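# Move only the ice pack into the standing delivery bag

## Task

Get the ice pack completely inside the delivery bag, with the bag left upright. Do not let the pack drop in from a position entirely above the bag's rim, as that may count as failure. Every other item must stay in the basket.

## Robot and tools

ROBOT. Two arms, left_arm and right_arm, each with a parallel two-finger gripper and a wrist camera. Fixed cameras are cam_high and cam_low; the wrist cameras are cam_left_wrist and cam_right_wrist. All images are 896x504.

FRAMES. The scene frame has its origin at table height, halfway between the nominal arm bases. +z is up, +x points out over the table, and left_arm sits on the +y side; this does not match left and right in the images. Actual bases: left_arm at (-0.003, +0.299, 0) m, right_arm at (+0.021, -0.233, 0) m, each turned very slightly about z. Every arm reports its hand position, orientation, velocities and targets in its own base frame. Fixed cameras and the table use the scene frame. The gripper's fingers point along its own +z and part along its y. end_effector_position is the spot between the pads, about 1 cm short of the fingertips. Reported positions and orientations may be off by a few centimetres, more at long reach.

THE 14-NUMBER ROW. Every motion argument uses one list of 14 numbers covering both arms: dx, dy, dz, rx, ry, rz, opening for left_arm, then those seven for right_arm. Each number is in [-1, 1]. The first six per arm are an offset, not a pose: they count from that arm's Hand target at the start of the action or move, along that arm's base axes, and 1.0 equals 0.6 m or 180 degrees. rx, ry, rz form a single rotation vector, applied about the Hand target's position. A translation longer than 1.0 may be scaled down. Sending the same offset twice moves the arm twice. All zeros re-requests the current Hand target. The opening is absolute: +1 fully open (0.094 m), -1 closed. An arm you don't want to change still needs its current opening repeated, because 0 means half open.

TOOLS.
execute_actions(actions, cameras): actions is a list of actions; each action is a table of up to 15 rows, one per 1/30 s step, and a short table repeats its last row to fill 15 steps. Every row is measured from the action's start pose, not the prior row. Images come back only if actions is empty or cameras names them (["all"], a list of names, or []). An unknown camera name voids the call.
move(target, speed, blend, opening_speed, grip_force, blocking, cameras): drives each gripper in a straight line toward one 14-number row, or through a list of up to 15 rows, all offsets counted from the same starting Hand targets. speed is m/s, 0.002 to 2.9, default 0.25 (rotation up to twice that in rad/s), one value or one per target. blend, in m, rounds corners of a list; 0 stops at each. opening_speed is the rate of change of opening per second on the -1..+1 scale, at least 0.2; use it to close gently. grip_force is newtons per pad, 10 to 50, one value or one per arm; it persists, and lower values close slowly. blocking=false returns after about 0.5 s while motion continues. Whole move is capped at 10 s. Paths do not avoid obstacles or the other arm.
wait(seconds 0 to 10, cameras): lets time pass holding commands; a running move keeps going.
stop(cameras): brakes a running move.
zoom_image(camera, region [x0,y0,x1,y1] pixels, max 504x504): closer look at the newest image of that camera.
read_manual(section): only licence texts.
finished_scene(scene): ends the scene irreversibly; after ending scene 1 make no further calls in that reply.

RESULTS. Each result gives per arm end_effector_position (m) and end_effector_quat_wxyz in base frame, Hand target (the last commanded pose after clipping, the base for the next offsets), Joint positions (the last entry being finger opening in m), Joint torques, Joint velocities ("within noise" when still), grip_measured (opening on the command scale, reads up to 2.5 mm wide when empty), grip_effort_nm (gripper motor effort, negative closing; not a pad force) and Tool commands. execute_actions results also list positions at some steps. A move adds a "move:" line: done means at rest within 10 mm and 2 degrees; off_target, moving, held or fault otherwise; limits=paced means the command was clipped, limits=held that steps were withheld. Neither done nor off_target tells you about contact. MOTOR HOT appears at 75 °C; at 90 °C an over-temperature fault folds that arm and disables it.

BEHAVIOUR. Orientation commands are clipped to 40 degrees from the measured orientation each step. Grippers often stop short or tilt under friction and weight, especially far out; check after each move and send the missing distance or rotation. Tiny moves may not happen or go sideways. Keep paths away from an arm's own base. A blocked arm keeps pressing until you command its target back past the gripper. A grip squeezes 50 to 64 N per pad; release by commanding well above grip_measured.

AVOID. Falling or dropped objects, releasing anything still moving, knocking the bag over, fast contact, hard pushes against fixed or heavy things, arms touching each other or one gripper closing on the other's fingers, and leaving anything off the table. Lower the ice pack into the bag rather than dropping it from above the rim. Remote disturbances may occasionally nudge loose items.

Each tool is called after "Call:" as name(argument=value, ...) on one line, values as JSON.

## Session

Call:
execute_actions(actions=[], cameras=["cam_high"])

Call:
zoom_image(camera="cam_high", region=[300, 80, 560, 360])

Scene clock: 0.00 s.
left_arm: end_effector_position=(+0.0697, -0.2212, +0.1286) grip_measured=+1.000 grip_effort_nm=n/a end_effector_quat_wxyz=(+0.276, +0.379, +0.736, -0.488) | right_arm: end_effector_position=(+0.1459, -0.4089, +0.1584) grip_measured=+1.000 grip_effort_nm=n/a end_effector_quat_wxyz=(+0.149, +0.615, +0.493, -0.597)
Joint positions: left_arm=[-0.759 0.344 0.21 -0.375 0.704 -0.234 0.094] | right_arm=[-0.836 1.868 1.197 -0.268 1.265 0.485 0.094]
Joint velocities: within noise
Joint torques (N m): no reading
Heat: left arm: 30 °C; right arm: 30 °C.
Hand target: left_arm +0.0700, -0.2215, +0.1312; +0.278, +0.379, +0.735, -0.488 | right_arm +0.1470, -0.4103, +0.1664; +0.158, +0.619, +0.485, -0.597
Tool commands: left_gripper/opening=+1.0 right_gripper/opening=+1.0
Images, in order (width x height): cam_high 896x504.

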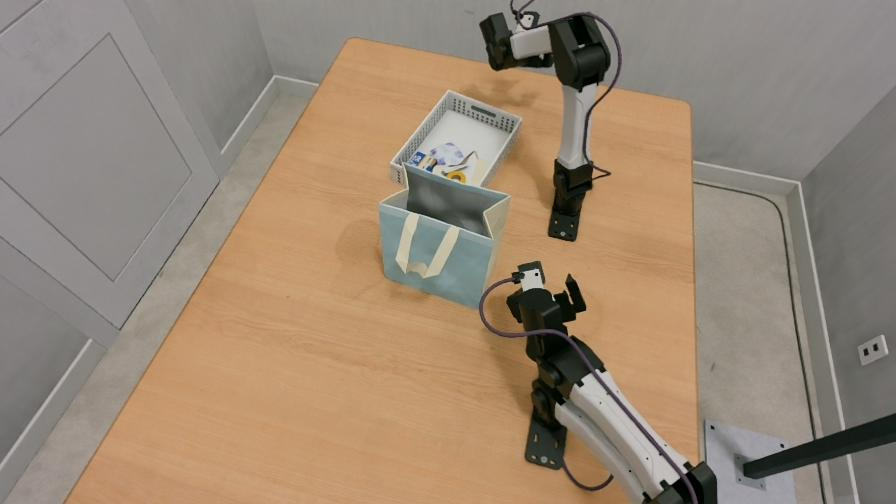

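Scaled by 1.800 from the camera's 896x504 image, which has a finer 1280x720 frame.

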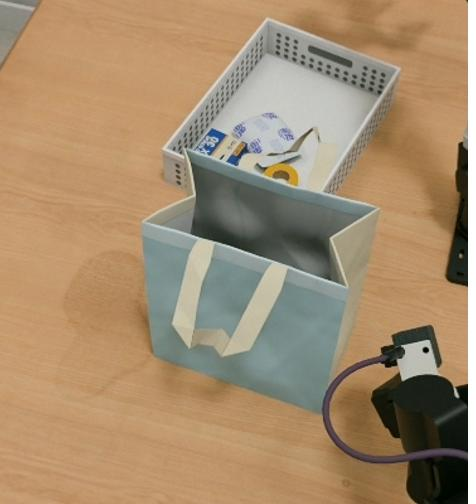

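Call:
zoom_image(camera="cam_high", region=[400, 130, 490, 190])

Scaled by 5.600 from the camera's 896x504 image, which has a finer 1280x720 frame.

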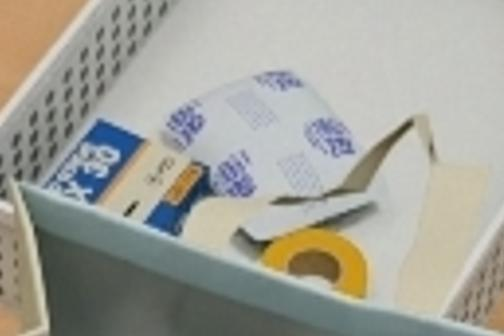

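Call:
move(target=[0,0,0,0,0,0,1, 0.3067,0.5772,0.0143,0.4431,-0.0343,0.3055,1], speed=0.8, cameras=["cam_right_wrist"])

Scene clock: 3.43 s.
left_arm: end_effector_position=(+0.0697, -0.2212, +0.1286) grip_measured=+1.000 grip_effort_nm=0.00 end_effector_quat_wxyz=(+0.276, +0.379, +0.736, -0.488) | right_arm: end_effector_position=(+0.3279, -0.0663, +0.1734) grip_measured=+1.000 grip_effort_nm=0.03 end_effector_quat_wxyz=(+0.005, +0.338, +0.941, -0.005)
Joint positions: left_arm=[-0.759 0.344 0.21 -0.375 0.704 -0.234 0.094] | right_arm=[-0.193 1.822 1.79 -1.53 0.012 0.496 0.094]
Joint torques (N m): left_arm=[0.09 1.28 8.2 1.83 0.29 0.04] | right_arm=[0.14 -5.76 9.94 0.25 0.04 -0.24]
Heat: left arm: 30 °C; right arm: 30 °C.
Hand target: left_arm +0.0700, -0.2215, +0.1312; +0.278, +0.379, +0.735, -0.488 | right_arm +0.3311, -0.0639, +0.1750; +0.000, +0.330, +0.944, +0.000
Off the commanded pose: left_arm 0.003 m, 0 deg | right_arm 0.004 m, 1 deg.
move: done
Images, in order (width x height): cam_right_wrist 896x504.

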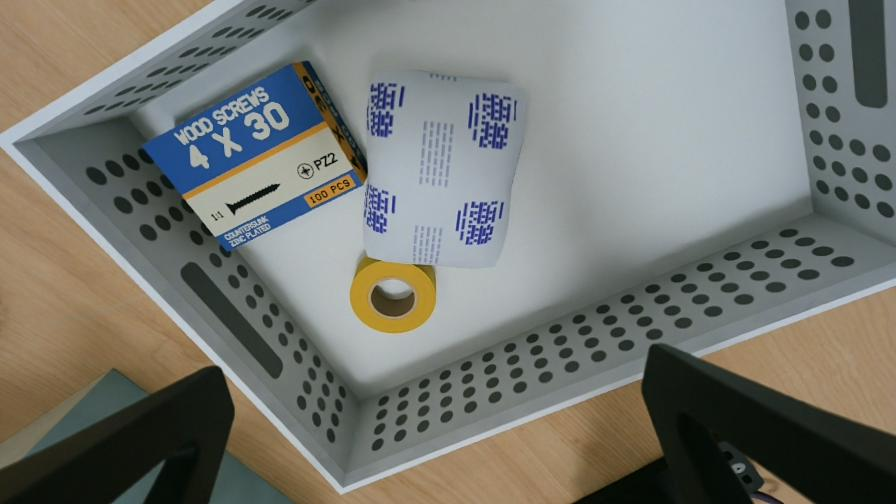

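Call:
move(target=[[0,0,0,0,0,0,1, -0.0343,0.0300,-0.2592,0,0,-0.0411,0.9],[0,0,0,0,0,0,1, -0.0343,0.0300,-0.2592,0,0,-0.0411,0.13],[0,0,0,0,0,0,1, -0.0343,0.0300,0.0417,0,0,-0.0411,0.13],[0,0,0,0,0,0,1, -0.0685,0.2565,0.275,0.0335,-0.1692,0.0650,0.13],[0,0,0,0,0,0,1, -0.1510,0.5648,0.3167,0.1115,-0.1760,0.1764,0.13]], speed=[0.3,0.3,0.4,0.6,0.5], blend=[0,0,0.05,0.06,0], grip_force=40, cameras=["cam_high","cam_right_wrist"])

Scene clock: 11.73 s.
left_arm: end_effector_position=(+0.0697, -0.2212, +0.1286) grip_measured=+1.000 grip_effort_nm=0.00 end_effector_quat_wxyz=(+0.276, +0.379, +0.736, -0.488) | right_arm: end_effector_position=(+0.2362, +0.2720, +0.3594) grip_measured=+0.131 grip_effort_nm=-0.05 end_effector_quat_wxyz=(+0.188, +0.039, +0.951, +0.243)
Joint positions: left_arm=[-0.759 0.344 0.21 -0.375 0.704 -0.234 0.094] | right_arm=[0.849 1.656 2.233 -1.523 -0.013 0.936 0.053]
Joint torques (N m): left_arm=[0.08 1.29 8.2 1.83 0.29 0.04] | right_arm=[0.13 -4.29 8.57 1.56 0.25 0.03]
Heat: left arm: 31 °C; right arm: 30 °C.
Hand target: left_arm +0.0700, -0.2215, +0.1312; +0.278, +0.379, +0.735, -0.488 | right_arm +0.2405, +0.2750, +0.3650; +0.198, +0.046, +0.947, +0.249
Off the commanded pose: left_arm 0.003 m, 0 deg | right_arm 0.008 m, 2 deg.
grip_force (N): 40, 40
move: done
Images, in order (width x height): cam_high 896x504, cam_right_wrist 896x504.

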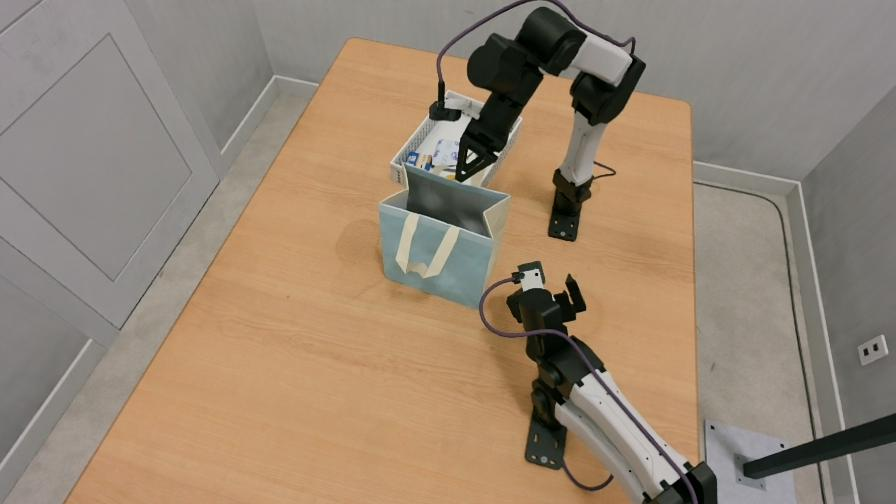

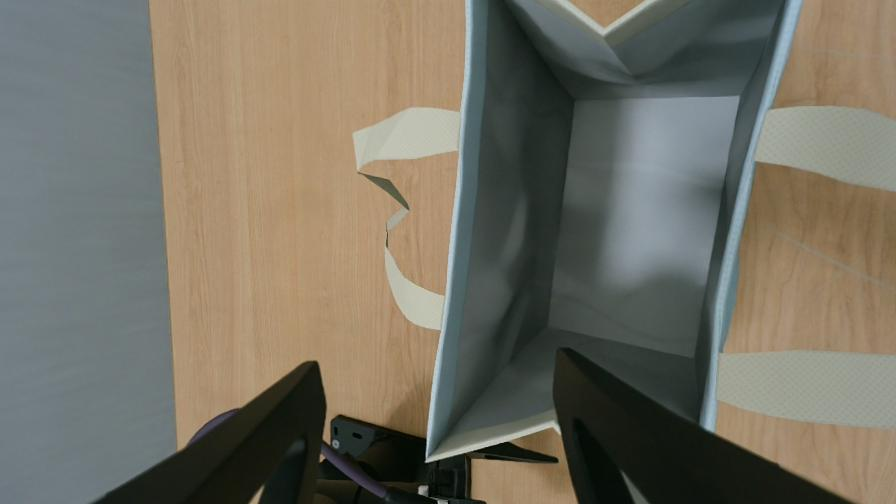

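Call:
move(target=[[0,0,0,0,0,0,1, 0.0825,-0.3083,-0.0417,-0.05,0.092,-0.108,1],[0,0,0,0,0,0,1, 0.1292,-0.5467,-0.3417,-0.1005,0.1841,-0.2159,1]], speed=0.8, blend=[0.08,0], cameras=["cam_right_wrist"])

Scene clock: 14.10 s.
left_arm: end_effector_position=(+0.0697, -0.2212, +0.1286) grip_measured=+1.000 grip_effort_nm=0.00 end_effector_quat_wxyz=(+0.276, +0.379, +0.736, -0.488) | right_arm: end_effector_position=(+0.3127, -0.0494, +0.1580) grip_measured=+0.999 grip_effort_nm=0.11 end_effector_quat_wxyz=(-0.016, +0.396, +0.918, +0.003)
Joint positions: left_arm=[-0.759 0.344 0.21 -0.375 0.704 -0.234 0.094] | right_arm=[-0.164 1.776 1.671 -1.495 -0.014 0.65 0.094]
Joint torques (N m): left_arm=[0.08 1.28 8.2 1.83 0.29 0.04] | right_arm=[-0.25 -7.36 7.27 0.52 0.25 -0.24]
Heat: left arm: 31 °C; right arm: 30 °C.
Hand target: left_arm +0.0700, -0.2215, +0.1312; +0.278, +0.379, +0.735, -0.488 | right_arm +0.3180, -0.0530, +0.1600; +0.001, +0.390, +0.921, +0.000
Off the commanded pose: left_arm 0.003 m, 0 deg | right_arm 0.007 m, 2 deg.
grip_force (N): 40, 40
move: done
Images, in order (width x height): cam_right_wrist 896x504.

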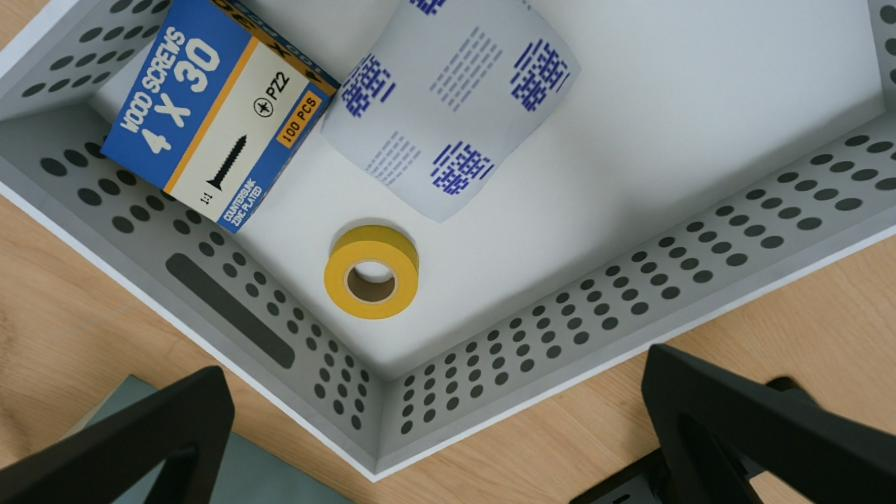

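Call:
move(target=[[0,0,0,0,0,0,1, 0.0375,-0.0708,-0.1833,0,0,-0.2383,0.9],[0,0,0,0,0,0,1, 0.0375,-0.0708,-0.2458,0,0,-0.2383,0.9],[0,0,0,0,0,0,1, 0.0375,-0.0708,-0.2458,0,0,-0.2383,0.1],[0,0,0,0,0,0,1, 0.0375,-0.0708,-0.1,0,0,-0.2383,0.1]], speed=[0.5,0.15,0.15,0.3], blend=[0.015,0,0,0], grip_force=40, cameras=["cam_high","cam_right_wrist"])

Scene clock: 20.83 s.
left_arm: end_effector_position=(+0.0697, -0.2212, +0.1286) grip_measured=+1.000 grip_effort_nm=0.00 end_effector_quat_wxyz=(+0.276, +0.379, +0.736, -0.488) | right_arm: end_effector_position=(+0.3378, -0.0921, +0.0817) grip_measured=+0.160 grip_effort_nm=-0.82 end_effector_quat_wxyz=(-0.019, +0.694, +0.720, -0.005)
Joint positions: left_arm=[-0.759 0.344 0.21 -0.375 0.704 -0.234 0.094] | right_arm=[-0.271 1.916 1.548 -1.24 -0.01 1.263 0.054]
Joint torques (N m): left_arm=[0.06 1.28 8.21 1.83 0.3 0.04] | right_arm=[-0.38 -10.61 9.73 0.09 0.23 0.1]
Heat: left arm: 32 °C; right arm: 31 °C.
Hand target: left_arm +0.0700, -0.2215, +0.1312; +0.278, +0.379, +0.735, -0.488 | right_arm +0.3404, -0.0955, +0.0999; +0.001, +0.699, +0.715, +0.000
Off the commanded pose: left_arm 0.003 m, 0 deg | right_arm 0.019 m, 2 deg.
grip_force (N): 40, 40
move: off_target (right_arm)
Images, in order (width x height): cam_high 896x504, cam_right_wrist 896x504.

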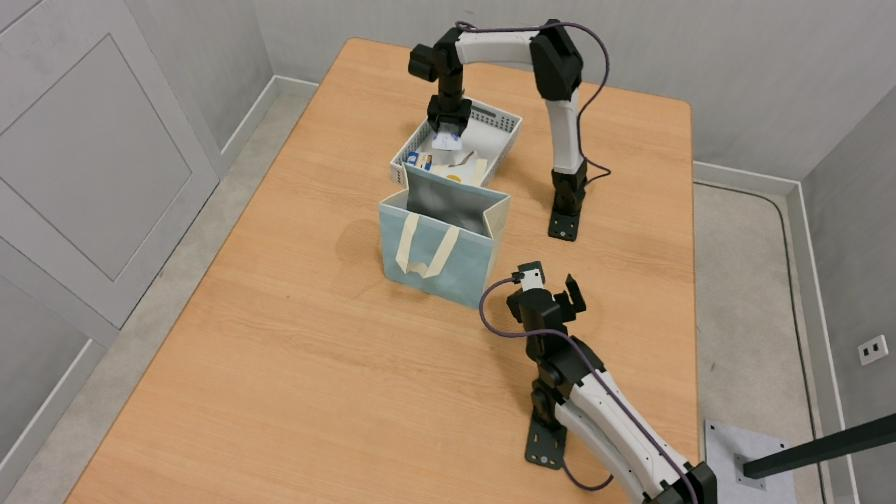

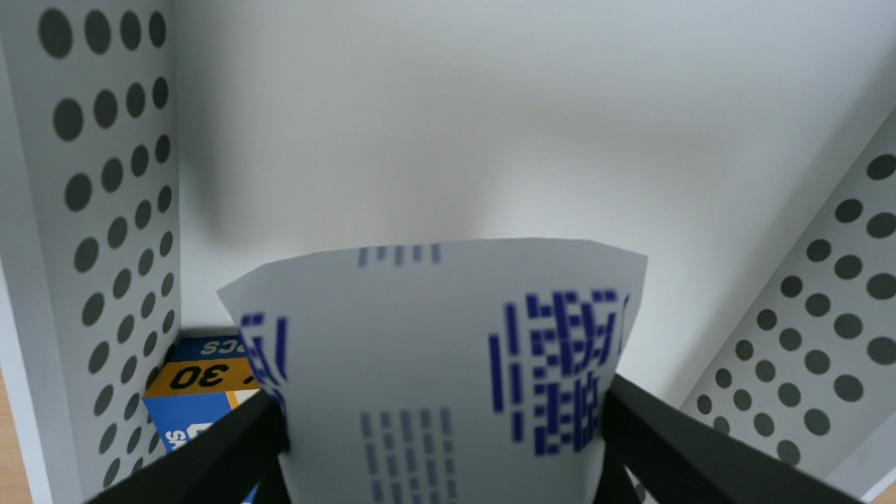

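Call:
move(target=[[0,0,0,0,0,0,1, 0,0,0.2002,0,0,0.1389,0.1],[0,0,0,0,0,0,1, -0.0507,0.3258,0.4752,-0.0463,-0.2159,0.3206,0.1],[0,0,0,0,0,0,1, -0.0990,0.6025,0.4752,0.0084,-0.2481,0.4404,0.1]], speed=[0.45,0.5,0.4], blend=[0.06,0.06,0], cameras=["cam_high","cam_right_wrist"])

Scene clock: 24.77 s.
left_arm: end_effector_position=(+0.0697, -0.2212, +0.1286) grip_measured=+1.000 grip_effort_nm=0.00 end_effector_quat_wxyz=(+0.276, +0.379, +0.736, -0.488) | right_arm: end_effector_position=(+0.2739, +0.2605, +0.3729) grip_measured=+0.160 grip_effort_nm=-0.82 end_effector_quat_wxyz=(+0.223, +0.041, +0.945, +0.236)
Joint positions: left_arm=[-0.759 0.344 0.21 -0.375 0.704 -0.234 0.094] | right_arm=[0.757 1.746 2.391 -1.554 -0.008 0.846 0.054]
Joint torques (N m): left_arm=[0.08 1.29 8.2 1.84 0.3 0.04] | right_arm=[-0.02 -5.07 8.72 1.82 0.18 0.02]
Heat: left arm: 32 °C; right arm: 32 °C.
Hand target: left_arm +0.0700, -0.2215, +0.1312; +0.278, +0.379, +0.735, -0.488 | right_arm +0.2811, +0.2660, +0.3850; +0.242, +0.046, +0.935, +0.253
Off the commanded pose: left_arm 0.003 m, 0 deg | right_arm 0.015 m, 3 deg.
grip_force (N): 40, 40
move: off_target (right_arm)
Images, in order (width x height): cam_high 896x504, cam_right_wrist 896x504.

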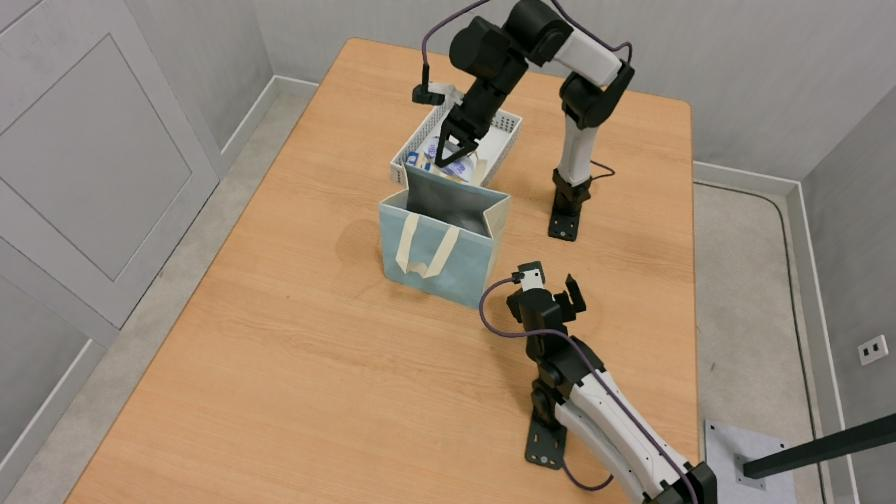

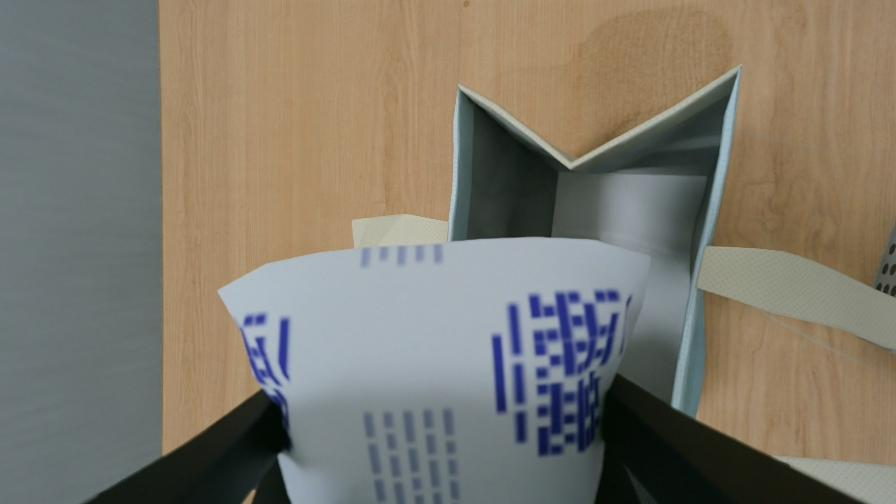

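Call:
move(target=[[0,0,0,0,0,0,1, -0.005,-0.0042,-0.125,-0.0479,0.0503,0,0.1],[0,0,0,0,0,0,1, -0.0067,-0.0058,-0.24,-0.0919,0.0966,0,0.1]], speed=0.25, blend=[0.02,0], cameras=["cam_high","cam_right_wrist"])

Scene clock: 26.80 s.
left_arm: end_effector_position=(+0.0697, -0.2212, +0.1286) grip_measured=+1.000 grip_effort_nm=0.00 end_effector_quat_wxyz=(+0.276, +0.379, +0.736, -0.488) | right_arm: end_effector_position=(+0.2707, +0.2575, +0.2409) grip_measured=+0.160 grip_effort_nm=-0.81 end_effector_quat_wxyz=(+0.092, +0.044, +0.990, +0.100)
Joint positions: left_arm=[-0.759 0.344 0.21 -0.375 0.704 -0.234 0.094] | right_arm=[0.757 1.798 2.005 -1.506 -0.008 0.846 0.054]
Joint torques (N m): left_arm=[0.08 1.29 8.2 1.84 0.29 0.05] | right_arm=[0.08 -6.71 6.91 1.18 0.21 0.04]
Heat: left arm: 33 °C; right arm: 32 °C.
Hand target: left_arm +0.0700, -0.2215, +0.1312; +0.278, +0.379, +0.735, -0.488 | right_arm +0.2770, +0.2625, +0.2411; +0.103, +0.049, +0.988, +0.107
Off the commanded pose: left_arm 0.003 m, 0 deg | right_arm 0.008 m, 2 deg.
grip_force (N): 40, 40
move: done
Images, in order (width x height): cam_high 896x504, cam_right_wrist 896x504.

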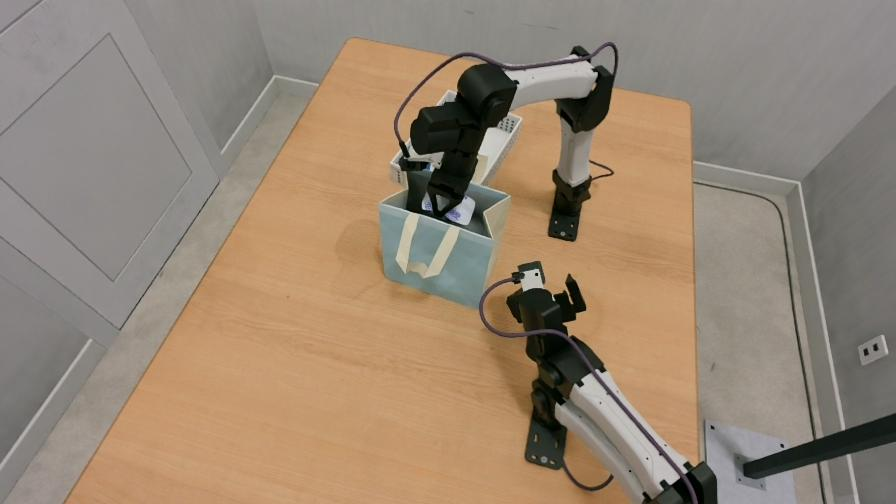

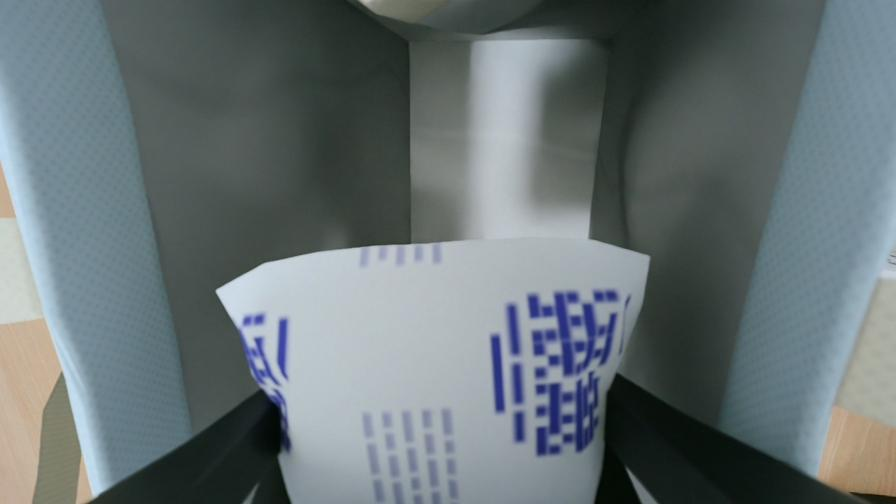

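Call:
move(target=[[0,0,0,0,0,0,1, 0,0,0,0,0,0,0.5],[0,0,0,0,0,0,1, 0,0,0.2,0.0919,-0.0966,0,0.5]], speed=0.25, blend=[0,0], cameras=["cam_high","cam_right_wrist"])

Scene clock: 29.00 s.
left_arm: end_effector_position=(+0.0697, -0.2212, +0.1286) grip_measured=+1.000 grip_effort_nm=0.00 end_effector_quat_wxyz=(+0.276, +0.379, +0.736, -0.488) | right_arm: end_effector_position=(+0.2754, +0.2620, +0.3410) grip_measured=+0.498 grip_effort_nm=0.11 end_effector_quat_wxyz=(+0.218, +0.041, +0.947, +0.231)
Joint positions: left_arm=[-0.759 0.344 0.21 -0.375 0.704 -0.234 0.094] | right_arm=[0.757 1.638 2.096 -1.383 -0.008 0.846 0.07]
Joint torques (N m): left_arm=[0.09 1.29 8.21 1.84 0.29 0.05] | right_arm=[0.01 -7.12 9.05 1.75 0.2 0.02]
Heat: left arm: 33 °C; right arm: 32 °C.
Hand target: left_arm +0.0700, -0.2215, +0.1312; +0.278, +0.379, +0.735, -0.488 | right_arm +0.2771, +0.2625, +0.3611; +0.242, +0.046, +0.935, +0.254
Off the commanded pose: left_arm 0.003 m, 0 deg | right_arm 0.020 m, 4 deg.
grip_force (N): 40, 40
move: off_target (right_arm)
Images, in order (width x height): cam_high 896x504, cam_right_wrist 896x504.

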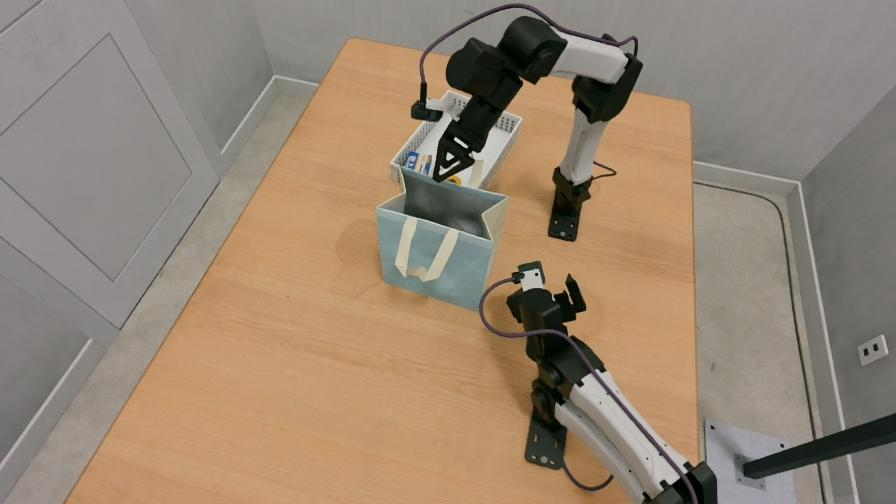

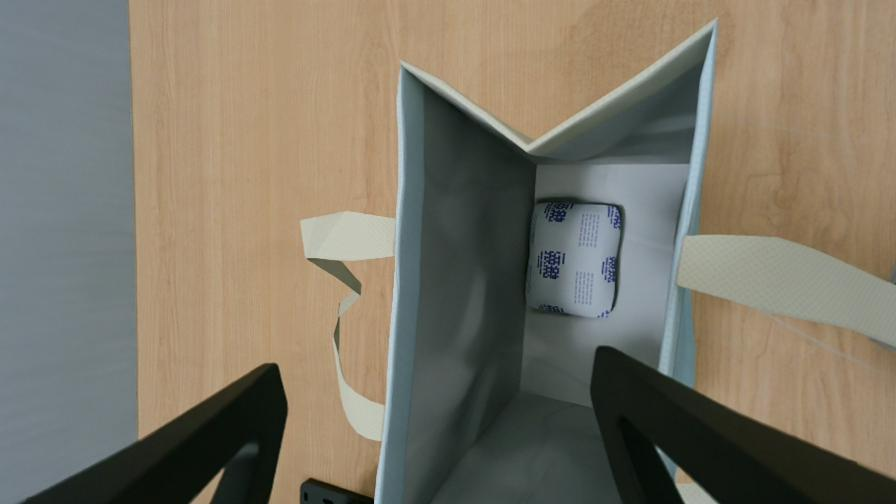

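Call:
finished_scene(scene=2)

The scene is finished: the task was done.


## Next scene

The same job, from a new start.

Call:
execute_actions(actions=[], cameras=["cam_high"])

Call:
zoom_image(camera="cam_high", region=[300, 80, 560, 360])

Scene clock: 0.00 s.
left_arm: end_effector_position=(+0.0975, -0.3178, +0.3447) grip_measured=+1.000 grip_effort_nm=n/a end_effector_quat_wxyz=(+0.164, +0.348, +0.876, -0.292) | right_arm: end_effector_position=(+0.4721, +0.0053, +0.2143) grip_measured=+1.000 grip_effort_nm=n/a end_effector_quat_wxyz=(+0.633, -0.101, +0.763, +0.083)
Joint positions: left_arm=[-1.194 1.442 1.901 -1.362 0.151 -0.491 0.094] | right_arm=[-0.126 1.544 0.826 0.517 -0.381 -0.076 0.094]
Joint velocities: within noise
Joint torques (N m): no reading
Heat: left arm: 30 °C; right arm: 30 °C.
Hand target: left_arm +0.0972, -0.3170, +0.3485; +0.168, +0.347, +0.874, -0.296 | right_arm +0.4733, +0.0051, +0.2246; +0.642, -0.103, +0.755, +0.081
Tool commands: left_gripper/opening=+1.0 right_gripper/opening=+1.0
Images, in order (width x height): cam_high 896x504.

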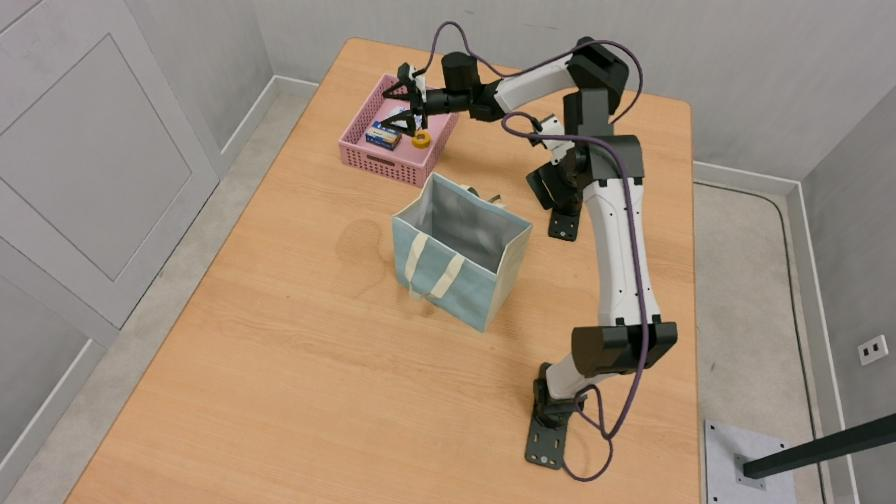

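Scaled by 1.800 from the camera's 896x504 image, which has a finer 1280x720 frame.

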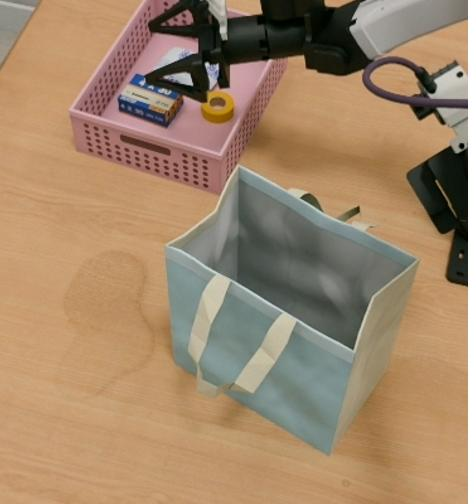

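Call:
zoom_image(camera="cam_high", region=[335, 70, 465, 190])

Scaled by 3.877 from the camera's 896x504 image, which has a finer 1280x720 frame.

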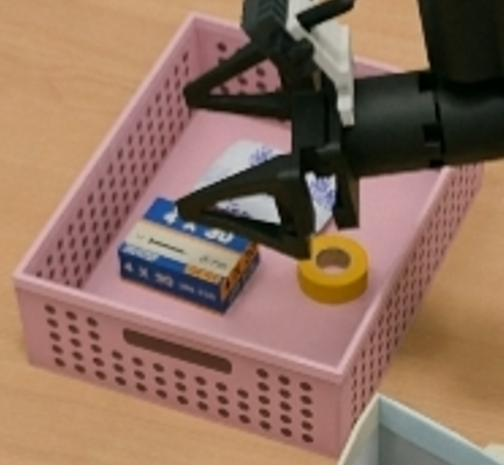

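Call:
move(target=[[0.038,0.2283,0.0608,0,0,0.0944,1, -0.006,-0.108,-0.03,-0.0143,0.1514,-0.0478,1],[0.1713,0.7283,0.0025,0,0,0.5778,1, -0.0153,-0.2703,-0.1243,-0.0358,0.3784,-0.1196,1]], speed=0.8, blend=[0.06,0], cameras=["cam_right_wrist","cam_high"])

Scene clock: 4.87 s.
left_arm: end_effector_position=(+0.1998, +0.1170, +0.3421) grip_measured=+1.000 grip_effort_nm=0.00 end_effector_quat_wxyz=(+0.321, -0.473, +0.819, -0.053) | right_arm: end_effector_position=(+0.4626, -0.1523, +0.1536) grip_measured=+1.000 grip_effort_nm=0.03 end_effector_quat_wxyz=(+0.115, +0.060, +0.991, -0.026)
Joint positions: left_arm=[0.674 1.147 1.728 -1.514 0.192 -0.437 0.094] | right_arm=[-0.322 2.266 2.343 -1.41 -0.01 -0.2 0.094]
Joint torques (N m): left_arm=[0.62 -2.25 6.67 1.65 0.15 -0.04] | right_arm=[-0.59 -8.38 10.21 0.73 0.17 -0.11]
Heat: left arm: 30 °C; right arm: 30 °C.
Hand target: left_arm +0.2000, +0.1199, +0.3499; +0.336, -0.475, +0.812, -0.049 | right_arm +0.4640, -0.1570, +0.1499; +0.109, +0.061, +0.992, -0.030
Off the commanded pose: left_arm 0.008 m, 2 deg | right_arm 0.006 m, 1 deg.
move: done
Images, in order (width x height): cam_high 896x504, cam_right_wrist 896x504.

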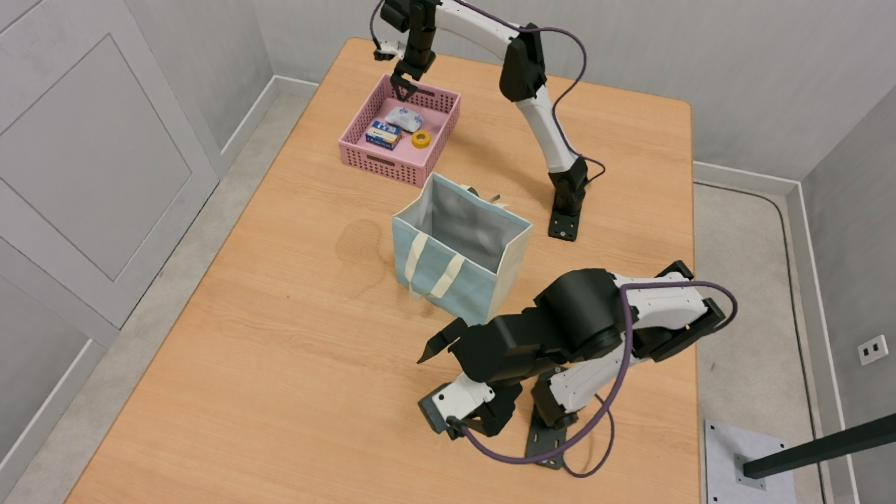

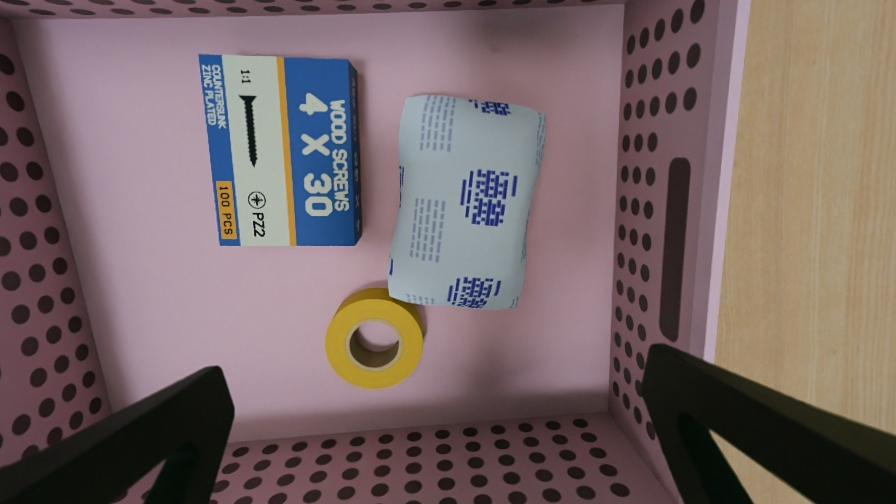

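Call:
move(target=[[0,0,0,0,0,0,1, 0.008,-0.0325,-0.1665,0,0,-0.0367,0.787],[0,0,0,0,0,0,1, 0.008,-0.0325,-0.2290,0,0,-0.0367,0.787],[0,0,0,0,0,0,1, 0.008,-0.0325,-0.2290,0,0,-0.0367,0.1],[0,0,0,0,0,0,1, 0.008,-0.0325,-0.0665,0,0,-0.0367,0.1]], speed=[0.4,0.15,0.15,0.3], blend=[0.015,0,0,0], grip_force=40, cameras=["cam_right_wrist"])

Scene clock: 12.23 s.
left_arm: end_effector_position=(+0.1998, +0.1170, +0.3421) grip_measured=+1.000 grip_effort_nm=-0.01 end_effector_quat_wxyz=(+0.321, -0.473, +0.819, -0.053) | right_arm: end_effector_position=(+0.4639, -0.1724, +0.1044) grip_measured=+0.152 grip_effort_nm=-0.82 end_effector_quat_wxyz=(+0.099, +0.110, +0.989, -0.030)
Joint positions: left_arm=[0.674 1.147 1.728 -1.514 0.192 -0.437 0.094] | right_arm=[-0.352 2.291 2.191 -1.263 0.01 -0.132 0.054]
Joint torques (N m): left_arm=[0.62 -2.26 6.69 1.65 0.15 -0.05] | right_arm=[-0.23 -9.91 10.92 0.75 0.18 0.1]
Heat: left arm: 31 °C; right arm: 32 °C.
Hand target: left_arm +0.2000, +0.1199, +0.3499; +0.336, -0.475, +0.812, -0.049 | right_arm +0.4689, -0.1764, +0.1100; +0.107, +0.118, +0.987, -0.036
Off the commanded pose: left_arm 0.008 m, 2 deg | right_arm 0.009 m, 1 deg.
grip_force (N): 40, 40
move: done; target 3's new opening was sent with right_arm's hand 0.013 m and 1 deg from that target
Images, in order (width x height): cam_right_wrist 896x504.

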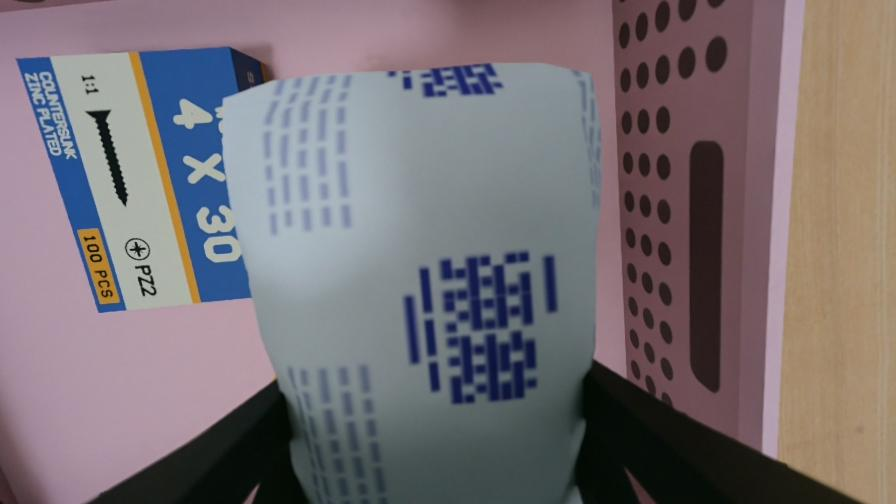

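Call:
move(target=[[0,0,0,0,0,0,1, -0.0315,0.044,0.1333,0.0466,-0.0773,0.0022,0.1],[0,0,0,0,0,0,1, -0.1648,0.4607,0.4583,0.0931,-0.1546,0.0045,0.1],[0,0,0,0,0,0,1, -0.40,0.77,0.4583,0.2087,-0.0680,0.001,0.1]], speed=[0.45,0.5,0.45], blend=[0.05,0.08,0], cameras=["cam_right_wrist","cam_high"])

Scene clock: 15.90 s.
left_arm: end_effector_position=(+0.1998, +0.1170, +0.3421) grip_measured=+1.000 grip_effort_nm=-0.01 end_effector_quat_wxyz=(+0.321, -0.473, +0.819, -0.053) | right_arm: end_effector_position=(+0.2252, +0.2821, +0.3781) grip_measured=+0.152 grip_effort_nm=-0.82 end_effector_quat_wxyz=(+0.157, +0.142, +0.934, +0.287)
Joint positions: left_arm=[0.674 1.147 1.728 -1.514 0.192 -0.437 0.094] | right_arm=[0.888 1.688 2.347 -1.564 -0.019 1.196 0.054]
Joint torques (N m): left_arm=[0.64 -2.25 6.67 1.65 0.14 -0.05] | right_arm=[0.32 -4.12 8.61 1.62 0.26 0.04]
Heat: left arm: 32 °C; right arm: 32 °C.
Hand target: left_arm +0.2000, +0.1199, +0.3499; +0.336, -0.475, +0.812, -0.049 | right_arm +0.2289, +0.2855, +0.3850; +0.166, +0.147, +0.929, +0.296
Off the commanded pose: left_arm 0.008 m, 2 deg | right_arm 0.009 m, 2 deg.
grip_force (N): 40, 40
move: done
Images, in order (width x height): cam_high 896x504, cam_right_wrist 896x504.

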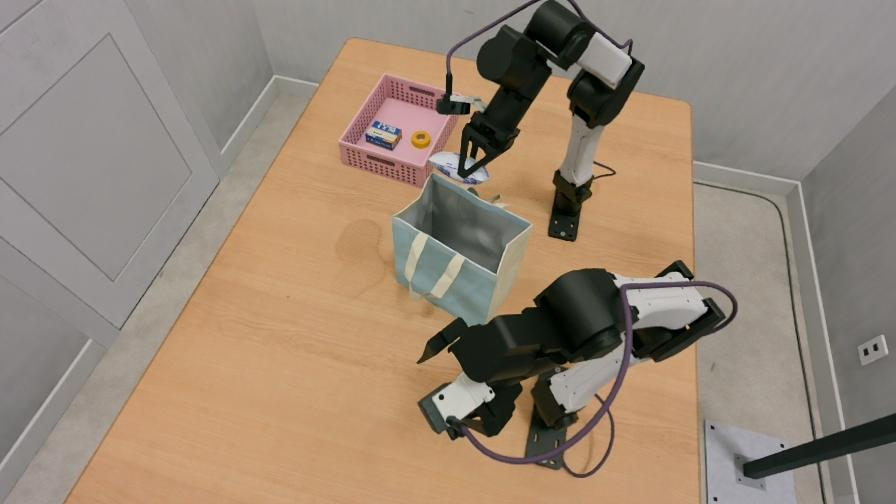

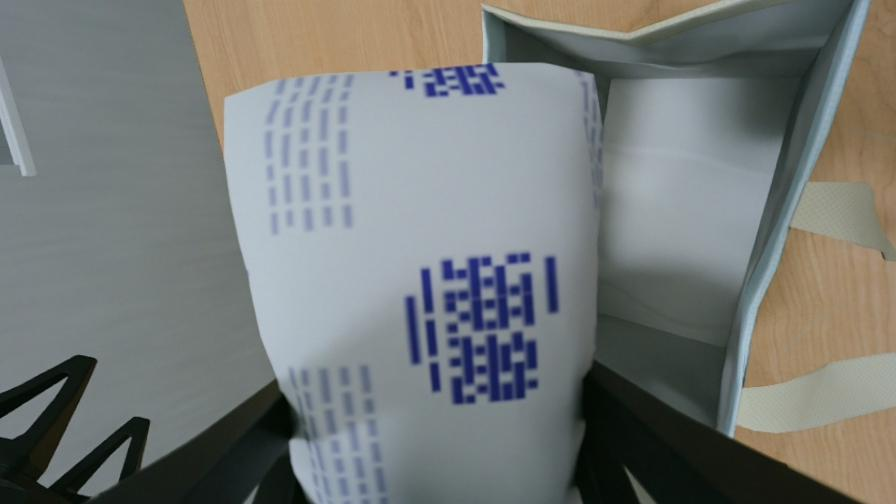

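Call:
move(target=[[0,0,0,0,0,0,1, -0.0187,0.0158,-0.1167,-0.0468,0.0366,0,0.1],[0,0,0,0,0,0,1, -0.0187,0.0158,-0.2333,-0.1038,0.0811,0,0.1]], speed=0.25, blend=[0.015,0], cameras=["cam_high","cam_right_wrist"])

Scene clock: 18.33 s.
left_arm: end_effector_position=(+0.1998, +0.1170, +0.3421) grip_measured=+1.000 grip_effort_nm=-0.01 end_effector_quat_wxyz=(+0.321, -0.473, +0.819, -0.053) | right_arm: end_effector_position=(+0.2121, +0.2895, +0.2452) grip_measured=+0.152 grip_effort_nm=-0.81 end_effector_quat_wxyz=(+0.060, +0.148, +0.981, +0.112)
Joint positions: left_arm=[0.674 1.147 1.728 -1.514 0.192 -0.437 0.094] | right_arm=[0.94 1.764 1.986 -1.538 0.003 1.24 0.054]
Joint torques (N m): left_arm=[0.62 -2.25 6.68 1.65 0.15 -0.05] | right_arm=[0.06 -6.16 6.75 1.1 0.25 0.07]
Heat: left arm: 32 °C; right arm: 32 °C.
Hand target: left_arm +0.2000, +0.1199, +0.3499; +0.336, -0.475, +0.812, -0.049 | right_arm +0.2176, +0.2951, +0.2450; +0.069, +0.155, +0.978, +0.120
Off the commanded pose: left_arm 0.008 m, 2 deg | right_arm 0.008 m, 2 deg.
grip_force (N): 40, 40
move: done
Images, in order (width x height): cam_high 896x504, cam_right_wrist 896x504.

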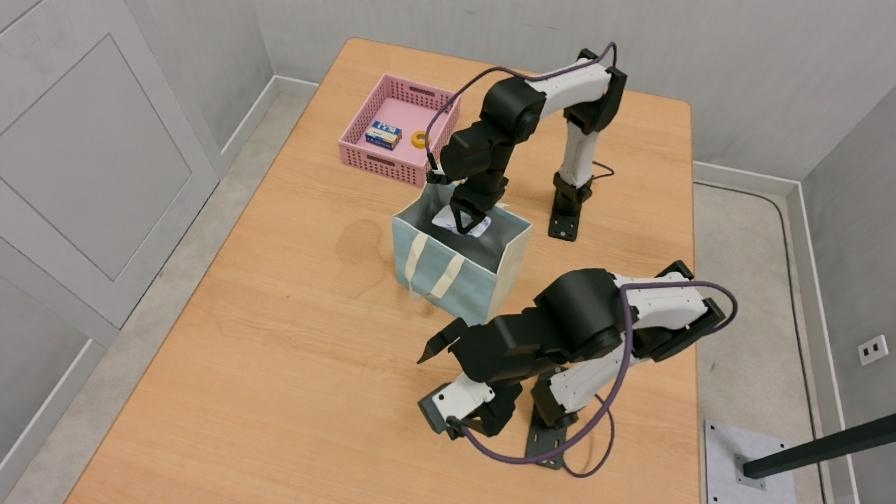

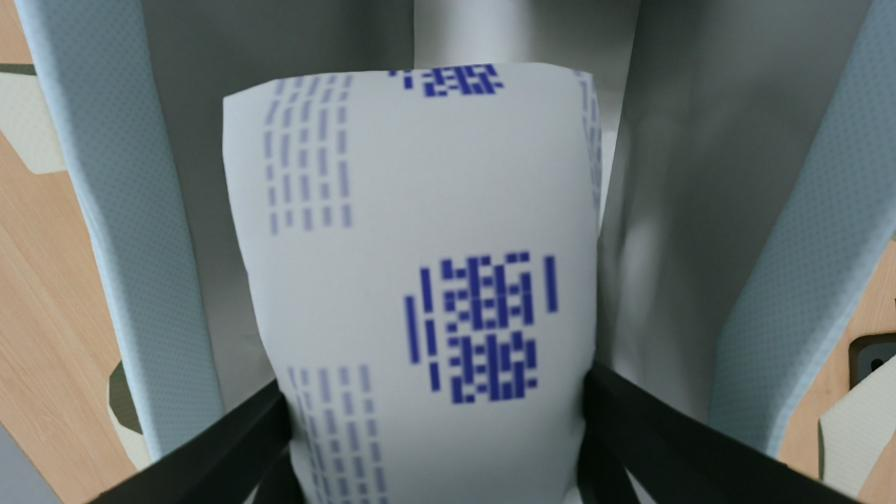

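Call:
move(target=[[0,0,0,0,0,0,1,0,0,0,0,0,0,0.5],[0,0,0,0,0,0,1,0,0,0.2,0.1038,-0.0811,0,0.5]], speed=0.25, blend=[0,0], cameras=["cam_high","cam_right_wrist"])

Scene clock: 20.63 s.
left_arm: end_effector_position=(+0.1998, +0.1170, +0.3421) grip_measured=+1.000 grip_effort_nm=-0.01 end_effector_quat_wxyz=(+0.321, -0.473, +0.819, -0.053) | right_arm: end_effector_position=(+0.2171, +0.2947, +0.3465) grip_measured=+0.498 grip_effort_nm=0.11 end_effector_quat_wxyz=(+0.149, +0.143, +0.941, +0.269)
Joint positions: left_arm=[0.674 1.147 1.728 -1.514 0.192 -0.437 0.094] | right_arm=[0.944 1.628 2.13 -1.448 0.018 1.241 0.07]
Joint torques (N m): left_arm=[0.62 -2.26 6.68 1.65 0.15 -0.05] | right_arm=[0.43 -6.74 8.68 1.66 0.28 0.03]
Heat: left arm: 32 °C; right arm: 33 °C.
Hand target: left_arm +0.2000, +0.1199, +0.3499; +0.336, -0.475, +0.812, -0.049 | right_arm +0.2176, +0.2950, +0.3650; +0.166, +0.147, +0.929, +0.296
Off the commanded pose: left_arm 0.008 m, 2 deg | right_arm 0.019 m, 4 deg.
grip_force (N): 40, 40
move: off_target (right_arm)
Images, in order (width x height): cam_high 896x504, cam_right_wrist 896x504.

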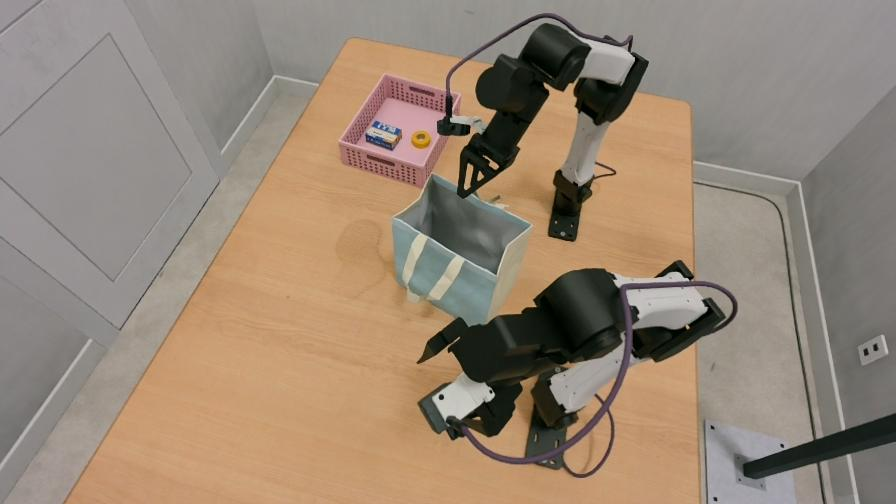

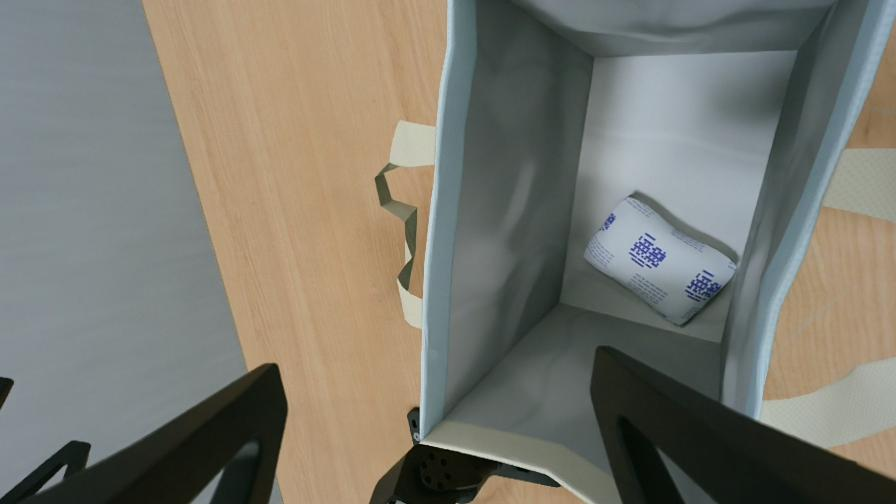

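Call:
finished_scene(scene=3)

The scene is finished: the task was done.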